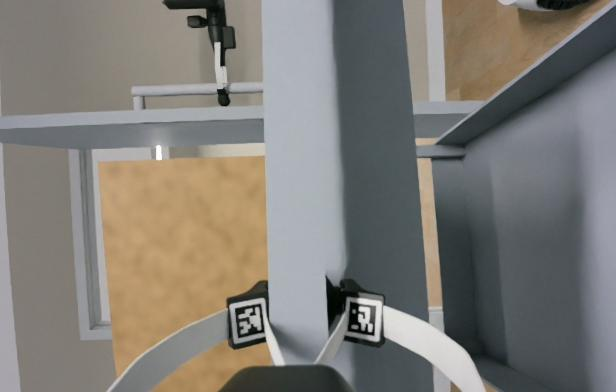

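>>> move --blocking false --r1 '{"base":{"translate_m":0.4,"strafe_m":0.17},"pace":"slow","contact_limits":{"translate_m":0.6}}'

>>> wait --seconds 6

>>> wait --seconds 0.7 --cameras '["r1_wrist_camera","r1_head_camera","r2_head_left_camera"]'

Scene clock: 928.43 s.
move: r1 moving
r1.base_odometry: x=-3.363 y=-1.185 heading=+0.730
r1.turned_by_wheels: +0.000
r1.turned_by_imu: -0.001
r1.base_tilt: forward=-1.6 right=+1.3
r1.lidar_m: 0.34 0.36 2.56 2.45 2.57 3.48 3.53 3.26 2.36 2.29 2.37 0.45
r1.base_status: translate_m moving; strafe_m moving
r1.joint_positions: lift_m=+0.687 arm_m=+0.000 wrist_yaw_rad=+0.075 wrist_pitch_rad=+0.008 wrist_roll_rad=+1.570 gripper_m=-0.029
r1.joint_status: not commanded
r1.measured_speeds: translate_m=+0.049 strafe_m=+0.021 rotate_rad=-0.002 lift_m=+0.000 arm_m=+0.000 wrist_yaw_rad=+0.000 wrist_pitch_rad=+0.000 wrist_roll_rad=+0.000
r1.motor_effort: lift_m=+24(24) arm_m=+4(4) wheel_0=-2(2) wheel_1=+4(7) wheel_2=-10(11)
r1.servo_current: wrist_yaw_rad=52(65) wrist_pitch_rad=52(59) wrist_roll_rad=59(59) gripper_m=52(59)
r1.contact_limits: translate_m 0.6
r1.hand_pose: x=+0.4650 y=-0.0656 z=+0.8625 quat_wxyz=(+0.707, +0.706, +0.029, +0.024) (m; r1's base frame)
r1.wrist_depth_mm: - - - 249 254 1618 1229 / - - - 246 247 1661 - / - - - 242 242 - - / - 436 439 235 236 - - / - 442 442 173 234 - - / - 449 187 176 181 - - / - 452 459 127 224 128 -
r2.base_odometry: x=-3.422 y=+0.055 heading=-1.704
r2.turned_by_wheels: +0.000
r2.turned_by_imu: +0.000
r2.base_tilt: forward=-0.7 right=+0.0
r2.lidar_m: 0.40 0.59 0.62 1.27 3.13 1.74 1.44 1.46 1.32 1.10 0.88 0.52
r2.base_status: not commanded
r2.joint_positions: lift_m=+0.880 arm_m=+0.000 wrist_yaw_rad=-0.028 wrist_pitch_rad=+0.001 wrist_roll_rad=+0.000 gripper_m=-0.019
r2.joint_status: not commanded
r2.measured_speeds: all 0
r2.motor_effort: lift_m=+21(21) arm_m=-3(4) wheel_0=+11(11) wheel_1=-4(4) wheel_2=+15(15)
r2.servo_current: wrist_yaw_rad=124(143) wrist_pitch_rad=39(46) wrist_roll_rad=52(52) gripper_m=91(98)
r2.contact_limits: translate_m 0.8
r2.hand_pose: x=+0.4567 y=-0.0954 z=+1.0577 quat_wxyz=(+1.000, +0.000, +0.001, -0.014) (m; r2's base frame)
r2.wrist_depth_mm: - - 231 248 257 273 287 / - - 234 250 260 274 287 / - - 234 250 260 276 289 / - - 236 251 262 277 290 / - - 236 169 264 278 291 / - - 179 169 265 279 294 / - 234 240 - 137 287 297
pictures: none

Scene clock: 933.47 s.
earlier move: r1 done
r1.base_odometry: x=-3.184 y=-0.804 heading=+0.730
r1.turned_by_wheels: +0.000
r1.turned_by_imu: -0.001
r1.base_tilt: forward=-1.6 right=+1.3
r1.lidar_m: 0.38 0.39 2.37 2.28 2.38 3.24 3.94 3.49 2.56 2.44 1.05 0.43
r1.base_status: done
r1.joint_positions: lift_m=+0.687 arm_m=+0.000 wrist_yaw_rad=+0.075 wrist_pitch_rad=+0.008 wrist_roll_rad=+1.570 gripper_m=-0.029
r1.joint_status: not commanded
r1.measured_speeds: all 0
r1.motor_effort: lift_m=+24(24) arm_m=+4(4) wheel_0=-1(4) wheel_1=+3(7) wheel_2=-5(12)
r1.servo_current: wrist_yaw_rad=52(72) wrist_pitch_rad=52(59) wrist_roll_rad=52(72) gripper_m=59(65)
r1.contact_limits: translate_m 0.6
r1.hand_pose: x=+0.4650 y=-0.0656 z=+0.8625 quat_wxyz=(+0.707, +0.706, +0.029, +0.024) (m; r1's base frame)
r1.wrist_depth_mm: - 759 778 233 234 - - / - - - 233 234 - - / - 427 427 232 232 - - / - 433 439 170 232 - - / 1808 449 452 169 230 - - / 1708 459 187 169 181 - - / - 143 180 128 228 128 -
r2.base_odometry: x=-3.422 y=+0.055 heading=-1.704
r2.turned_by_wheels: +0.000
r2.turned_by_imu: +0.001
r2.base_tilt: forward=-0.7 right=+0.0
r2.lidar_m: 0.38 0.65 0.74 4.69 3.09 1.75 1.46 1.45 1.35 1.12 0.91 0.52
r2.base_status: not commanded
r2.joint_positions: lift_m=+0.880 arm_m=+0.000 wrist_yaw_rad=-0.028 wrist_pitch_rad=+0.001 wrist_roll_rad=+0.000 gripper_m=-0.019
r2.joint_status: not commanded
r2.measured_speeds: all 0
r2.on_its_own: wrist_yaw_rad is at rest, and its servo_current (137 mA) is outside its rest range (0 to 104 mA)
r2.motor_effort: lift_m=+21(21) arm_m=-3(4) wheel_0=+11(12) wheel_1=-3(4) wheel_2=+15(15)
r2.servo_current: wrist_yaw_rad=137(150) wrist_pitch_rad=33(52) wrist_roll_rad=39(65) gripper_m=98(98)
r2.contact_limits: translate_m 0.8
r2.hand_pose: x=+0.4567 y=-0.0954 z=+1.0577 quat_wxyz=(+1.000, +0.000, +0.001, -0.014) (m; r2's base frame)
r2.wrist_depth_mm: - - 232 248 257 273 287 / - - 232 250 259 274 289 / - - 233 249 260 276 290 / - 707 236 251 263 277 291 / 488 492 236 169 265 278 291 / 496 496 180 169 265 281 293 / 496 235 239 - 137 286 296
wait: 5.03 of 6 s (r1 has come to rest)
pictures: none

Scene clock: 934.17 s.
r1.base_odometry: x=-3.184 y=-0.804 heading=+0.730
r1.turned_by_wheels: +0.000
r1.turned_by_imu: +0.000
r1.base_tilt: forward=-1.6 right=+1.3
r1.lidar_m: 0.37 0.39 2.38 2.28 2.40 3.24 3.95 3.47 2.55 2.45 1.03 0.44
r1.base_status: done
r1.joint_positions: lift_m=+0.687 arm_m=+0.000 wrist_yaw_rad=+0.075 wrist_pitch_rad=+0.008 wrist_roll_rad=+1.570 gripper_m=-0.029
r1.joint_status: not commanded
r1.measured_speeds: all 0
r1.motor_effort: lift_m=+24(24) arm_m=+4(4) wheel_0=-1(4) wheel_1=+3(7) wheel_2=-4(12)
r1.servo_current: wrist_yaw_rad=65(72) wrist_pitch_rad=46(59) wrist_roll_rad=52(72) gripper_m=59(65)
r1.contact_limits: translate_m 0.6
r1.hand_pose: x=+0.4650 y=-0.0656 z=+0.8625 quat_wxyz=(+0.707, +0.706, +0.029, +0.024) (m; r1's base frame)
r1.wrist_depth_mm: - 778 788 234 234 - - / - - - 230 233 - - / - 427 427 231 233 - - / - 436 439 170 232 - - / 1808 445 449 169 231 - - / 1708 455 187 169 181 - - / - 144 179 128 229 128 -
r2.base_odometry: x=-3.422 y=+0.055 heading=-1.704
r2.turned_by_wheels: +0.000
r2.turned_by_imu: +0.000
r2.base_tilt: forward=-0.7 right=+0.0
r2.lidar_m: 0.40 0.65 0.73 4.70 3.09 1.72 1.46 1.46 1.33 1.13 0.90 0.50
r2.base_status: not commanded
r2.joint_positions: lift_m=+0.880 arm_m=+0.000 wrist_yaw_rad=-0.028 wrist_pitch_rad=+0.001 wrist_roll_rad=+0.000 gripper_m=-0.019
r2.joint_status: not commanded
r2.measured_speeds: all 0
r2.on_its_own: wrist_yaw_rad is at rest, and its servo_current (130 mA) is outside its rest range (0 to 104 mA)
r2.motor_effort: lift_m=+21(21) arm_m=-4(4) wheel_0=+11(12) wheel_1=-3(4) wheel_2=+15(15)
r2.servo_current: wrist_yaw_rad=130(150) wrist_pitch_rad=39(52) wrist_roll_rad=46(65) gripper_m=98(98)
r2.contact_limits: translate_m 0.8
r2.hand_pose: x=+0.4567 y=-0.0954 z=+1.0577 quat_wxyz=(+1.000, +0.000, +0.001, -0.014) (m; r2's base frame)
r2.wrist_depth_mm: - - 231 248 259 273 287 / - - 233 249 260 273 289 / - - 234 250 262 276 289 / - 707 235 251 263 277 293 / 492 496 235 169 265 279 293 / 488 500 179 169 265 281 294 / 496 234 239 - 137 285 296
wait: 0.70 s; at rest by 0.27 s
pictures: r1_head_camera, r1_wrist_camera, r2_head_left_camera
Images, in order (width x height): r1_head_camera 420x560, r1_wrist_camera 616x392, r2_head_left_camera 420x672.

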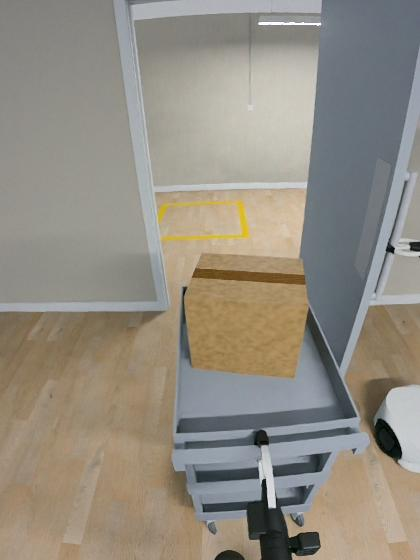

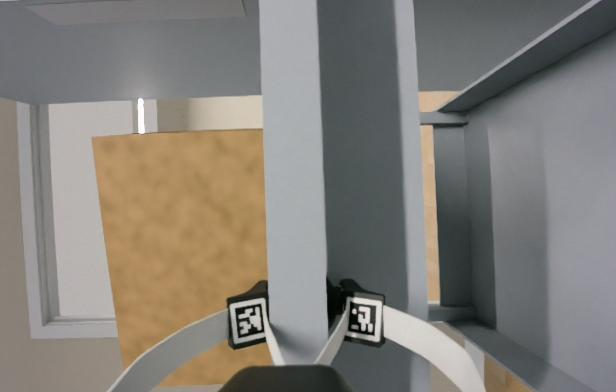

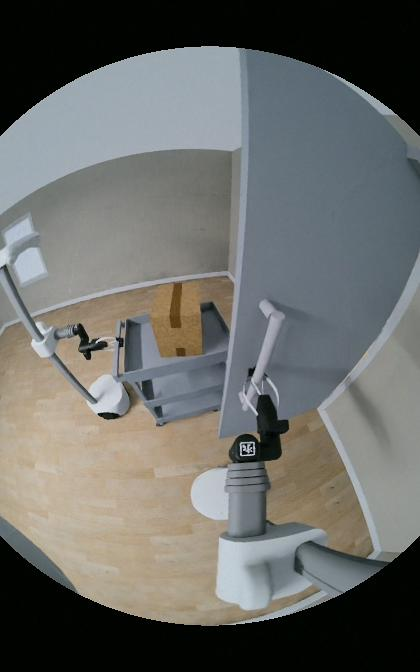

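>>> move --blocking false --r1 '{"base":{"translate_m":-0.12,"strafe_m":0.08},"pace":"slow","contact_limits":{"translate_m":0.6}}'

>>> wait --seconds 6

>>> wait --seconds 0.7 --cameras '["r1_wrist_camera","r1_head_camera"]'

Scene clock: 948.57 s.
move: r1 moving
r1.base_odometry: x=-3.198 y=-0.806 heading=+0.730
r1.turned_by_wheels: +0.000
r1.turned_by_imu: -0.001
r1.base_tilt: forward=-1.6 right=+1.3
r1.lidar_m: 0.38 0.42 2.38 2.28 2.38 3.24 3.95 3.50 2.54 2.45 1.08 0.43
r1.base_status: translate_m moving; strafe_m moving
r1.joint_positions: lift_m=+0.687 arm_m=+0.000 wrist_yaw_rad=+0.075 wrist_pitch_rad=+0.008 wrist_roll_rad=+1.570 gripper_m=-0.029
r1.joint_status: not commanded
r1.measured_speeds: translate_m=-0.046 strafe_m=+0.030 rotate_rad=-0.002 lift_m=+0.000 arm_m=+0.000 wrist_yaw_rad=+0.001 wrist_pitch_rad=+0.000 wrist_roll_rad=+0.000
r1.motor_effort: lift_m=+24(24) arm_m=-4(4) wheel_0=-12(13) wheel_1=+3(4) wheel_2=+7(9)
r1.servo_current: wrist_yaw_rad=59(72) wrist_pitch_rad=52(59) wrist_roll_rad=39(59) gripper_m=46(59)
r1.contact_limits: translate_m 0.6
r1.hand_pose: x=+0.4650 y=-0.0655 z=+0.8624 quat_wxyz=(+0.707, +0.706, +0.029, +0.024) (m; r1's base frame)
r1.wrist_depth_mm: - - - 232 234 - - / - - - 232 233 - - / - 427 430 171 233 - - / - 433 442 171 232 - - / 1708 449 449 171 232 - - / 1708 466 204 170 181 - - / - 142 179 - 231 138 -
r2.base_odometry: x=-3.422 y=+0.055 heading=-1.704
r2.turned_by_wheels: +0.000
r2.turned_by_imu: +0.002
r2.base_tilt: forward=-0.6 right=+0.0
r2.lidar_m: 0.39 0.64 0.75 4.69 3.12 1.74 1.43 1.44 1.32 1.13 0.91 0.50
r2.base_status: not commanded
r2.joint_positions: lift_m=+0.880 arm_m=+0.000 wrist_yaw_rad=-0.028 wrist_pitch_rad=+0.001 wrist_roll_rad=+0.000 gripper_m=-0.019
r2.joint_status: not commanded
r2.measured_speeds: all 0
r2.motor_effort: lift_m=+21(21) arm_m=-3(4) wheel_0=+11(11) wheel_1=-4(4) wheel_2=+15(15)
r2.servo_current: wrist_yaw_rad=137(143) wrist_pitch_rad=33(46) wrist_roll_rad=59(59) gripper_m=91(91)
r2.contact_limits: translate_m 0.8
r2.hand_pose: x=+0.4567 y=-0.0954 z=+1.0577 quat_wxyz=(+1.000, +0.000, +0.001, -0.014) (m; r2's base frame)
r2.wrist_depth_mm: - - 233 247 258 272 287 / - - 234 249 260 273 287 / - - 235 250 260 276 289 / - 707 236 251 262 277 291 / 492 500 236 169 265 278 290 / 496 500 179 170 264 281 293 / 492 235 239 - 136 286 297
pictures: none

Scene clock: 950.70 s.
earlier move: r1 done
r1.base_odometry: x=-3.327 y=-0.825 heading=+0.731
r1.turned_by_wheels: +0.001
r1.turned_by_imu: +0.001
r1.base_tilt: forward=-1.5 right=+1.3
r1.lidar_m: 0.41 0.43 2.28 2.22 2.29 3.14 3.83 3.59 2.62 2.52 1.18 0.41
r1.base_status: done
r1.joint_positions: lift_m=+0.687 arm_m=+0.000 wrist_yaw_rad=+0.084 wrist_pitch_rad=+0.008 wrist_roll_rad=+1.570 gripper_m=-0.029
r1.joint_status: not commanded
r1.measured_speeds: all 0
r1.motor_effort: lift_m=+24(24) arm_m=-4(4) wheel_0=-2(13) wheel_1=+2(5) wheel_2=+6(12)
r1.servo_current: wrist_yaw_rad=46(72) wrist_pitch_rad=52(65) wrist_roll_rad=39(65) gripper_m=59(65)
r1.contact_limits: translate_m 0.6
r1.hand_pose: x=+0.4656 y=-0.0630 z=+0.8624 quat_wxyz=(+0.707, +0.706, +0.032, +0.027) (m; r1's base frame)
r1.wrist_depth_mm: - - - 146 202 - - / 1708 394 404 150 208 - - / - 410 418 154 214 - - / 1808 442 445 160 220 - - / 1756 473 473 164 228 - - / - 500 496 - 182 1708 - / - - 164 144 242 139 -
r2.base_odometry: x=-3.422 y=+0.055 heading=-1.704
r2.turned_by_wheels: +0.000
r2.turned_by_imu: +0.000
r2.base_tilt: forward=-0.6 right=+0.0
r2.lidar_m: 0.39 0.67 0.83 4.70 3.13 1.74 1.45 1.45 1.31 1.13 0.91 0.51
r2.base_status: not commanded
r2.joint_positions: lift_m=+0.880 arm_m=+0.000 wrist_yaw_rad=-0.028 wrist_pitch_rad=+0.001 wrist_roll_rad=+0.000 gripper_m=-0.019
r2.joint_status: not commanded
r2.measured_speeds: all 0
r2.on_its_own: wrist_yaw_rad is at rest, and its servo_current (137 mA) is outside its rest range (0 to 104 mA)
r2.motor_effort: lift_m=+21(21) arm_m=-3(4) wheel_0=+11(12) wheel_1=-4(4) wheel_2=+15(15)
r2.servo_current: wrist_yaw_rad=137(143) wrist_pitch_rad=39(46) wrist_roll_rad=46(59) gripper_m=91(98)
r2.contact_limits: translate_m 0.8
r2.hand_pose: x=+0.4567 y=-0.0954 z=+1.0577 quat_wxyz=(+1.000, +0.000, +0.001, -0.014) (m; r2's base frame)
r2.wrist_depth_mm: - - 231 248 258 272 287 / - - 233 249 259 274 289 / - - 234 250 260 276 289 / - 715 236 251 260 277 290 / 508 591 236 169 266 277 291 / 500 580 179 169 264 282 293 / 504 234 239 - 136 287 296
wait: 2.13 of 6 s (r1 has come to rest)
pictures: none

Scene clock: 951.40 s.
r1.base_odometry: x=-3.327 y=-0.825 heading=+0.731
r1.turned_by_wheels: +0.000
r1.turned_by_imu: +0.000
r1.base_tilt: forward=-1.6 right=+1.3
r1.lidar_m: 0.41 0.45 2.28 2.21 2.29 3.11 3.83 3.62 2.62 2.51 1.19 0.42
r1.base_status: done
r1.joint_positions: lift_m=+0.687 arm_m=+0.000 wrist_yaw_rad=+0.084 wrist_pitch_rad=+0.008 wrist_roll_rad=+1.570 gripper_m=-0.029
r1.joint_status: not commanded
r1.measured_speeds: all 0
r1.motor_effort: lift_m=+24(24) arm_m=-4(4) wheel_0=-2(13) wheel_1=+2(5) wheel_2=+6(12)
r1.servo_current: wrist_yaw_rad=52(72) wrist_pitch_rad=52(65) wrist_roll_rad=39(65) gripper_m=52(65)
r1.contact_limits: translate_m 0.6
r1.hand_pose: x=+0.4656 y=-0.0630 z=+0.8624 quat_wxyz=(+0.707, +0.706, +0.032, +0.027) (m; r1's base frame)
r1.wrist_depth_mm: - - - 146 203 - - / 1756 397 402 150 208 - - / - 413 415 154 213 - - / 1863 442 445 158 220 - - / 1808 477 473 164 228 - - / - 508 492 - 182 1756 - / - - 165 144 243 139 -
r2.base_odometry: x=-3.422 y=+0.055 heading=-1.704
r2.turned_by_wheels: +0.000
r2.turned_by_imu: +0.000
r2.base_tilt: forward=-0.6 right=+0.0
r2.lidar_m: 0.38 0.67 0.83 4.70 3.13 1.74 1.48 1.47 1.31 1.11 0.91 0.53
r2.base_status: not commanded
r2.joint_positions: lift_m=+0.880 arm_m=+0.000 wrist_yaw_rad=-0.028 wrist_pitch_rad=+0.001 wrist_roll_rad=+0.000 gripper_m=-0.019
r2.joint_status: not commanded
r2.measured_speeds: all 0
r2.on_its_own: wrist_yaw_rad is at rest, and its servo_current (130 mA) is outside its rest range (0 to 104 mA)
r2.motor_effort: lift_m=+21(21) arm_m=-3(4) wheel_0=+11(12) wheel_1=-4(4) wheel_2=+15(15)
r2.servo_current: wrist_yaw_rad=130(143) wrist_pitch_rad=39(46) wrist_roll_rad=39(59) gripper_m=85(98)
r2.contact_limits: translate_m 0.8
r2.hand_pose: x=+0.4567 y=-0.0954 z=+1.0577 quat_wxyz=(+1.000, +0.000, +0.001, -0.014) (m; r2's base frame)
r2.wrist_depth_mm: - - 231 247 259 274 287 / - - 233 249 260 273 287 / - - 234 251 262 276 289 / - 715 236 251 262 276 290 / 504 591 236 168 265 278 291 / 500 585 179 170 266 279 294 / 500 233 239 - 137 286 297
wait: 0.70 s; at rest by 0.27 s
pictures: r1_head_camera, r1_wrist_camera
Images, in order (width x height): r1_head_camera 420x560, r1_wrist_camera 616x392.

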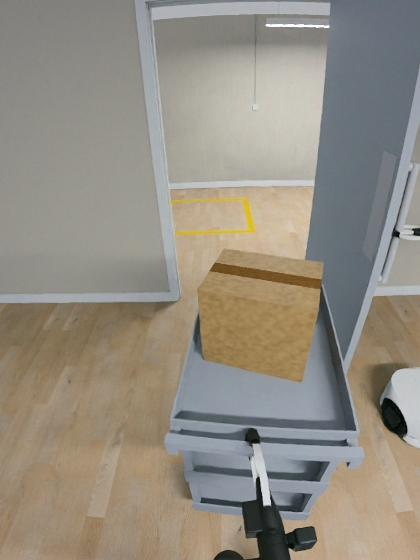

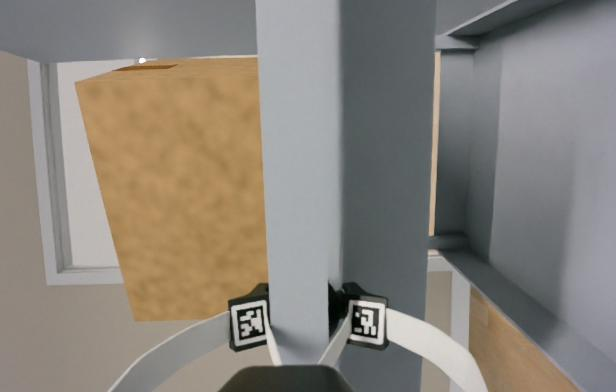

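>>> move --blocking false --r1 '{"base":{"translate_m":0.5,"strafe_m":0.0},"pace":"slow","contact_limits":{"translate_m":0.6}}'

>>> wait --seconds 7

>>> wait --seconds 0.7 --cameras '["r1_wrist_camera","r1_head_camera"]'

Scene clock: 957.73 s.
move: r1 moving
r1.base_odometry: x=-3.318 y=-0.817 heading=+0.731
r1.turned_by_wheels: +0.001
r1.turned_by_imu: +0.000
r1.base_tilt: forward=-1.6 right=+1.2
r1.lidar_m: 0.41 0.43 2.31 2.20 2.32 3.14 3.84 3.63 2.60 2.53 1.19 0.40
r1.base_status: translate_m moving; strafe_m moving
r1.joint_positions: lift_m=+0.687 arm_m=+0.000 wrist_yaw_rad=+0.083 wrist_pitch_rad=+0.008 wrist_roll_rad=+1.570 gripper_m=-0.029
r1.joint_status: not commanded
r1.measured_speeds: translate_m=+0.049 strafe_m=+0.000 rotate_rad=-0.001 lift_m=+0.000 arm_m=+0.000 wrist_yaw_rad=-0.002 wrist_pitch_rad=+0.000 wrist_roll_rad=+0.000
r1.motor_effort: lift_m=+24(24) arm_m=+1(4) wheel_0=+9(9) wheel_1=+7(8) wheel_2=-9(9)
r1.servo_current: wrist_yaw_rad=39(72) wrist_pitch_rad=59(59) wrist_roll_rad=46(78) gripper_m=52(59)
r1.contact_limits: translate_m 0.6
r1.hand_pose: x=+0.4655 y=-0.0633 z=+0.8624 quat_wxyz=(+0.707, +0.706, +0.032, +0.026) (m; r1's base frame)
r1.wrist_depth_mm: - - - - 203 - - / 1808 397 399 149 208 - - / - 413 415 152 213 - - / 1808 439 442 157 219 - - / 1808 473 469 162 224 - - / - 500 488 174 182 1708 - / - - 166 126 238 137 -
r2.base_odometry: x=-3.422 y=+0.055 heading=-1.704
r2.turned_by_wheels: +0.000
r2.turned_by_imu: +0.000
r2.base_tilt: forward=-0.7 right=+0.0
r2.lidar_m: 0.37 0.68 0.82 4.69 3.11 1.71 1.47 1.45 1.33 1.12 0.90 0.51
r2.base_status: not commanded
r2.joint_positions: lift_m=+0.880 arm_m=+0.000 wrist_yaw_rad=-0.028 wrist_pitch_rad=+0.001 wrist_roll_rad=+0.000 gripper_m=-0.019
r2.joint_status: not commanded
r2.measured_speeds: all 0
r2.motor_effort: lift_m=+21(21) arm_m=-3(4) wheel_0=+11(11) wheel_1=-4(4) wheel_2=+15(15)
r2.servo_current: wrist_yaw_rad=137(137) wrist_pitch_rad=39(46) wrist_roll_rad=39(59) gripper_m=91(91)
r2.contact_limits: translate_m 0.8
r2.hand_pose: x=+0.4567 y=-0.0954 z=+1.0577 quat_wxyz=(+1.000, +0.000, +0.001, -0.014) (m; r2's base frame)
r2.wrist_depth_mm: - - 231 248 258 273 286 / - - 232 249 259 273 286 / - - 233 250 260 276 289 / - 715 235 252 262 277 290 / 496 574 236 169 265 278 291 / 500 569 180 169 265 279 293 / 496 234 238 - 136 287 296
pictures: none

Scene clock: 963.53 s.
earlier move: r1 done
r1.base_odometry: x=-2.955 y=-0.491 heading=+0.731
r1.turned_by_wheels: +0.000
r1.turned_by_imu: +0.001
r1.base_tilt: forward=-1.6 right=+1.3
r1.lidar_m: 0.40 0.44 2.21 2.20 2.28 3.15 - 3.60 2.61 1.06 0.80 0.40
r1.base_status: done
r1.joint_positions: lift_m=+0.687 arm_m=+0.000 wrist_yaw_rad=+0.083 wrist_pitch_rad=+0.008 wrist_roll_rad=+1.570 gripper_m=-0.029
r1.joint_status: not commanded
r1.measured_speeds: all 0
r1.motor_effort: lift_m=+24(24) arm_m=+4(4) wheel_0=+6(13) wheel_1=+4(8) wheel_2=-2(12)
r1.servo_current: wrist_yaw_rad=59(72) wrist_pitch_rad=46(65) wrist_roll_rad=46(78) gripper_m=52(59)
r1.contact_limits: translate_m 0.6
r1.hand_pose: x=+0.4655 y=-0.0633 z=+0.8624 quat_wxyz=(+0.707, +0.706, +0.032, +0.026) (m; r1's base frame)
r1.wrist_depth_mm: - - - 187 191 - - / - 387 387 195 199 - - / - 407 413 146 206 - - / - 439 442 152 215 - - / - 484 480 157 223 - - / - 508 188 177 182 - - / - - 165 - 242 136 1255
r2.base_odometry: x=-3.422 y=+0.055 heading=-1.704
r2.turned_by_wheels: +0.000
r2.turned_by_imu: +0.001
r2.base_tilt: forward=-0.7 right=+0.1
r2.lidar_m: 0.40 0.73 0.99 4.69 3.10 1.75 1.47 1.46 1.33 1.12 0.90 0.49
r2.base_status: not commanded
r2.joint_positions: lift_m=+0.880 arm_m=+0.000 wrist_yaw_rad=-0.028 wrist_pitch_rad=+0.001 wrist_roll_rad=+0.000 gripper_m=-0.019
r2.joint_status: not commanded
r2.measured_speeds: all 0
r2.on_its_own: wrist_yaw_rad is at rest, and its servo_current (124 mA) is outside its rest range (0 to 104 mA)
r2.motor_effort: lift_m=+20(21) arm_m=-3(4) wheel_0=+11(12) wheel_1=-4(4) wheel_2=+15(15)
r2.servo_current: wrist_yaw_rad=124(150) wrist_pitch_rad=39(52) wrist_roll_rad=52(59) gripper_m=91(98)
r2.contact_limits: translate_m 0.8
r2.hand_pose: x=+0.4567 y=-0.0954 z=+1.0577 quat_wxyz=(+1.000, +0.000, +0.001, -0.014) (m; r2's base frame)
r2.wrist_depth_mm: - - 232 247 259 274 286 / - - 234 248 260 274 289 / - - 234 249 260 276 289 / - - 235 250 263 277 291 / - - 236 168 265 279 291 / 699 723 179 169 265 282 293 / - 232 239 - 136 286 296
wait: 5.80 of 7 s (r1 has come to rest)
pictures: none

Scene clock: 964.23 s.
r1.base_odometry: x=-2.955 y=-0.491 heading=+0.731
r1.turned_by_wheels: +0.000
r1.turned_by_imu: +0.000
r1.base_tilt: forward=-1.6 right=+1.3
r1.lidar_m: 0.37 0.45 2.23 2.17 2.31 3.15 - 3.62 2.65 1.06 0.79 0.39
r1.base_status: done
r1.joint_positions: lift_m=+0.687 arm_m=+0.000 wrist_yaw_rad=+0.083 wrist_pitch_rad=+0.008 wrist_roll_rad=+1.570 gripper_m=-0.029
r1.joint_status: not commanded
r1.measured_speeds: all 0
r1.motor_effort: lift_m=+24(24) arm_m=+4(4) wheel_0=+6(13) wheel_1=+4(8) wheel_2=-2(12)
r1.servo_current: wrist_yaw_rad=39(72) wrist_pitch_rad=52(65) wrist_roll_rad=46(78) gripper_m=52(59)
r1.contact_limits: translate_m 0.6
r1.hand_pose: x=+0.4655 y=-0.0633 z=+0.8624 quat_wxyz=(+0.707, +0.706, +0.032, +0.026) (m; r1's base frame)
r1.wrist_depth_mm: - - - 187 191 - - / - 387 389 195 198 - - / - 407 413 146 206 - - / - 439 439 151 215 - - / - 480 480 157 223 - - / - 508 187 177 182 - - / - - 165 - 242 136 1308
r2.base_odometry: x=-3.422 y=+0.055 heading=-1.704
r2.turned_by_wheels: +0.000
r2.turned_by_imu: +0.000
r2.base_tilt: forward=-0.7 right=+0.0
r2.lidar_m: 0.39 0.75 0.99 4.69 3.11 1.74 1.47 1.46 1.32 1.13 0.86 0.52
r2.base_status: not commanded
r2.joint_positions: lift_m=+0.880 arm_m=+0.000 wrist_yaw_rad=-0.028 wrist_pitch_rad=+0.001 wrist_roll_rad=+0.000 gripper_m=-0.019
r2.joint_status: not commanded
r2.measured_speeds: all 0
r2.on_its_own: wrist_yaw_rad is at rest, and its servo_current (130 mA) is outside its rest range (0 to 104 mA)
r2.motor_effort: lift_m=+21(21) arm_m=-4(4) wheel_0=+11(12) wheel_1=-4(4) wheel_2=+15(15)
r2.servo_current: wrist_yaw_rad=130(150) wrist_pitch_rad=39(52) wrist_roll_rad=52(59) gripper_m=91(98)
r2.contact_limits: translate_m 0.8
r2.hand_pose: x=+0.4567 y=-0.0954 z=+1.0577 quat_wxyz=(+1.000, +0.000, +0.001, -0.014) (m; r2's base frame)
r2.wrist_depth_mm: - - 232 248 258 274 287 / - - 233 249 260 273 289 / - - 234 250 260 277 290 / - - 235 251 262 278 291 / - - 236 169 265 278 290 / 683 723 179 169 265 279 293 / - 234 239 - 137 286 297
wait: 0.70 s; at rest by 0.27 s
pictures: r1_head_camera, r1_wrist_camera
Images, in order (width x height): r1_head_camera 420x560, r1_wrist_camera 616x392.

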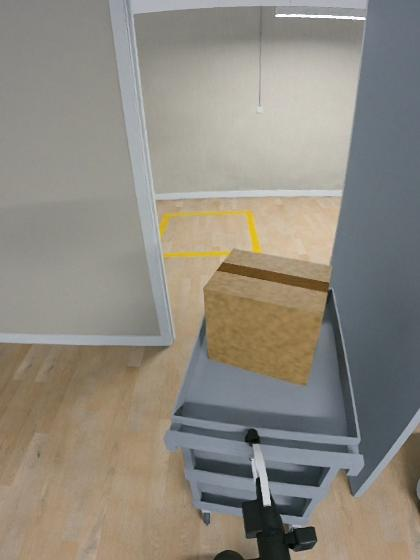

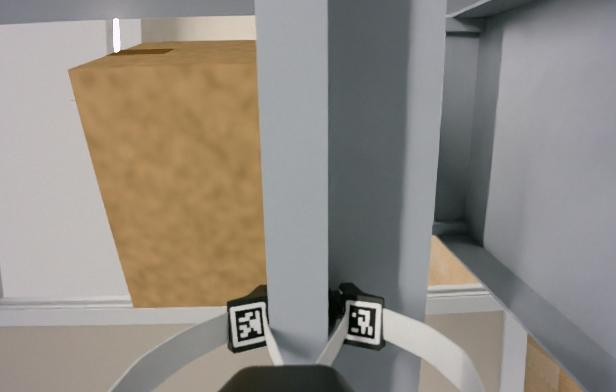

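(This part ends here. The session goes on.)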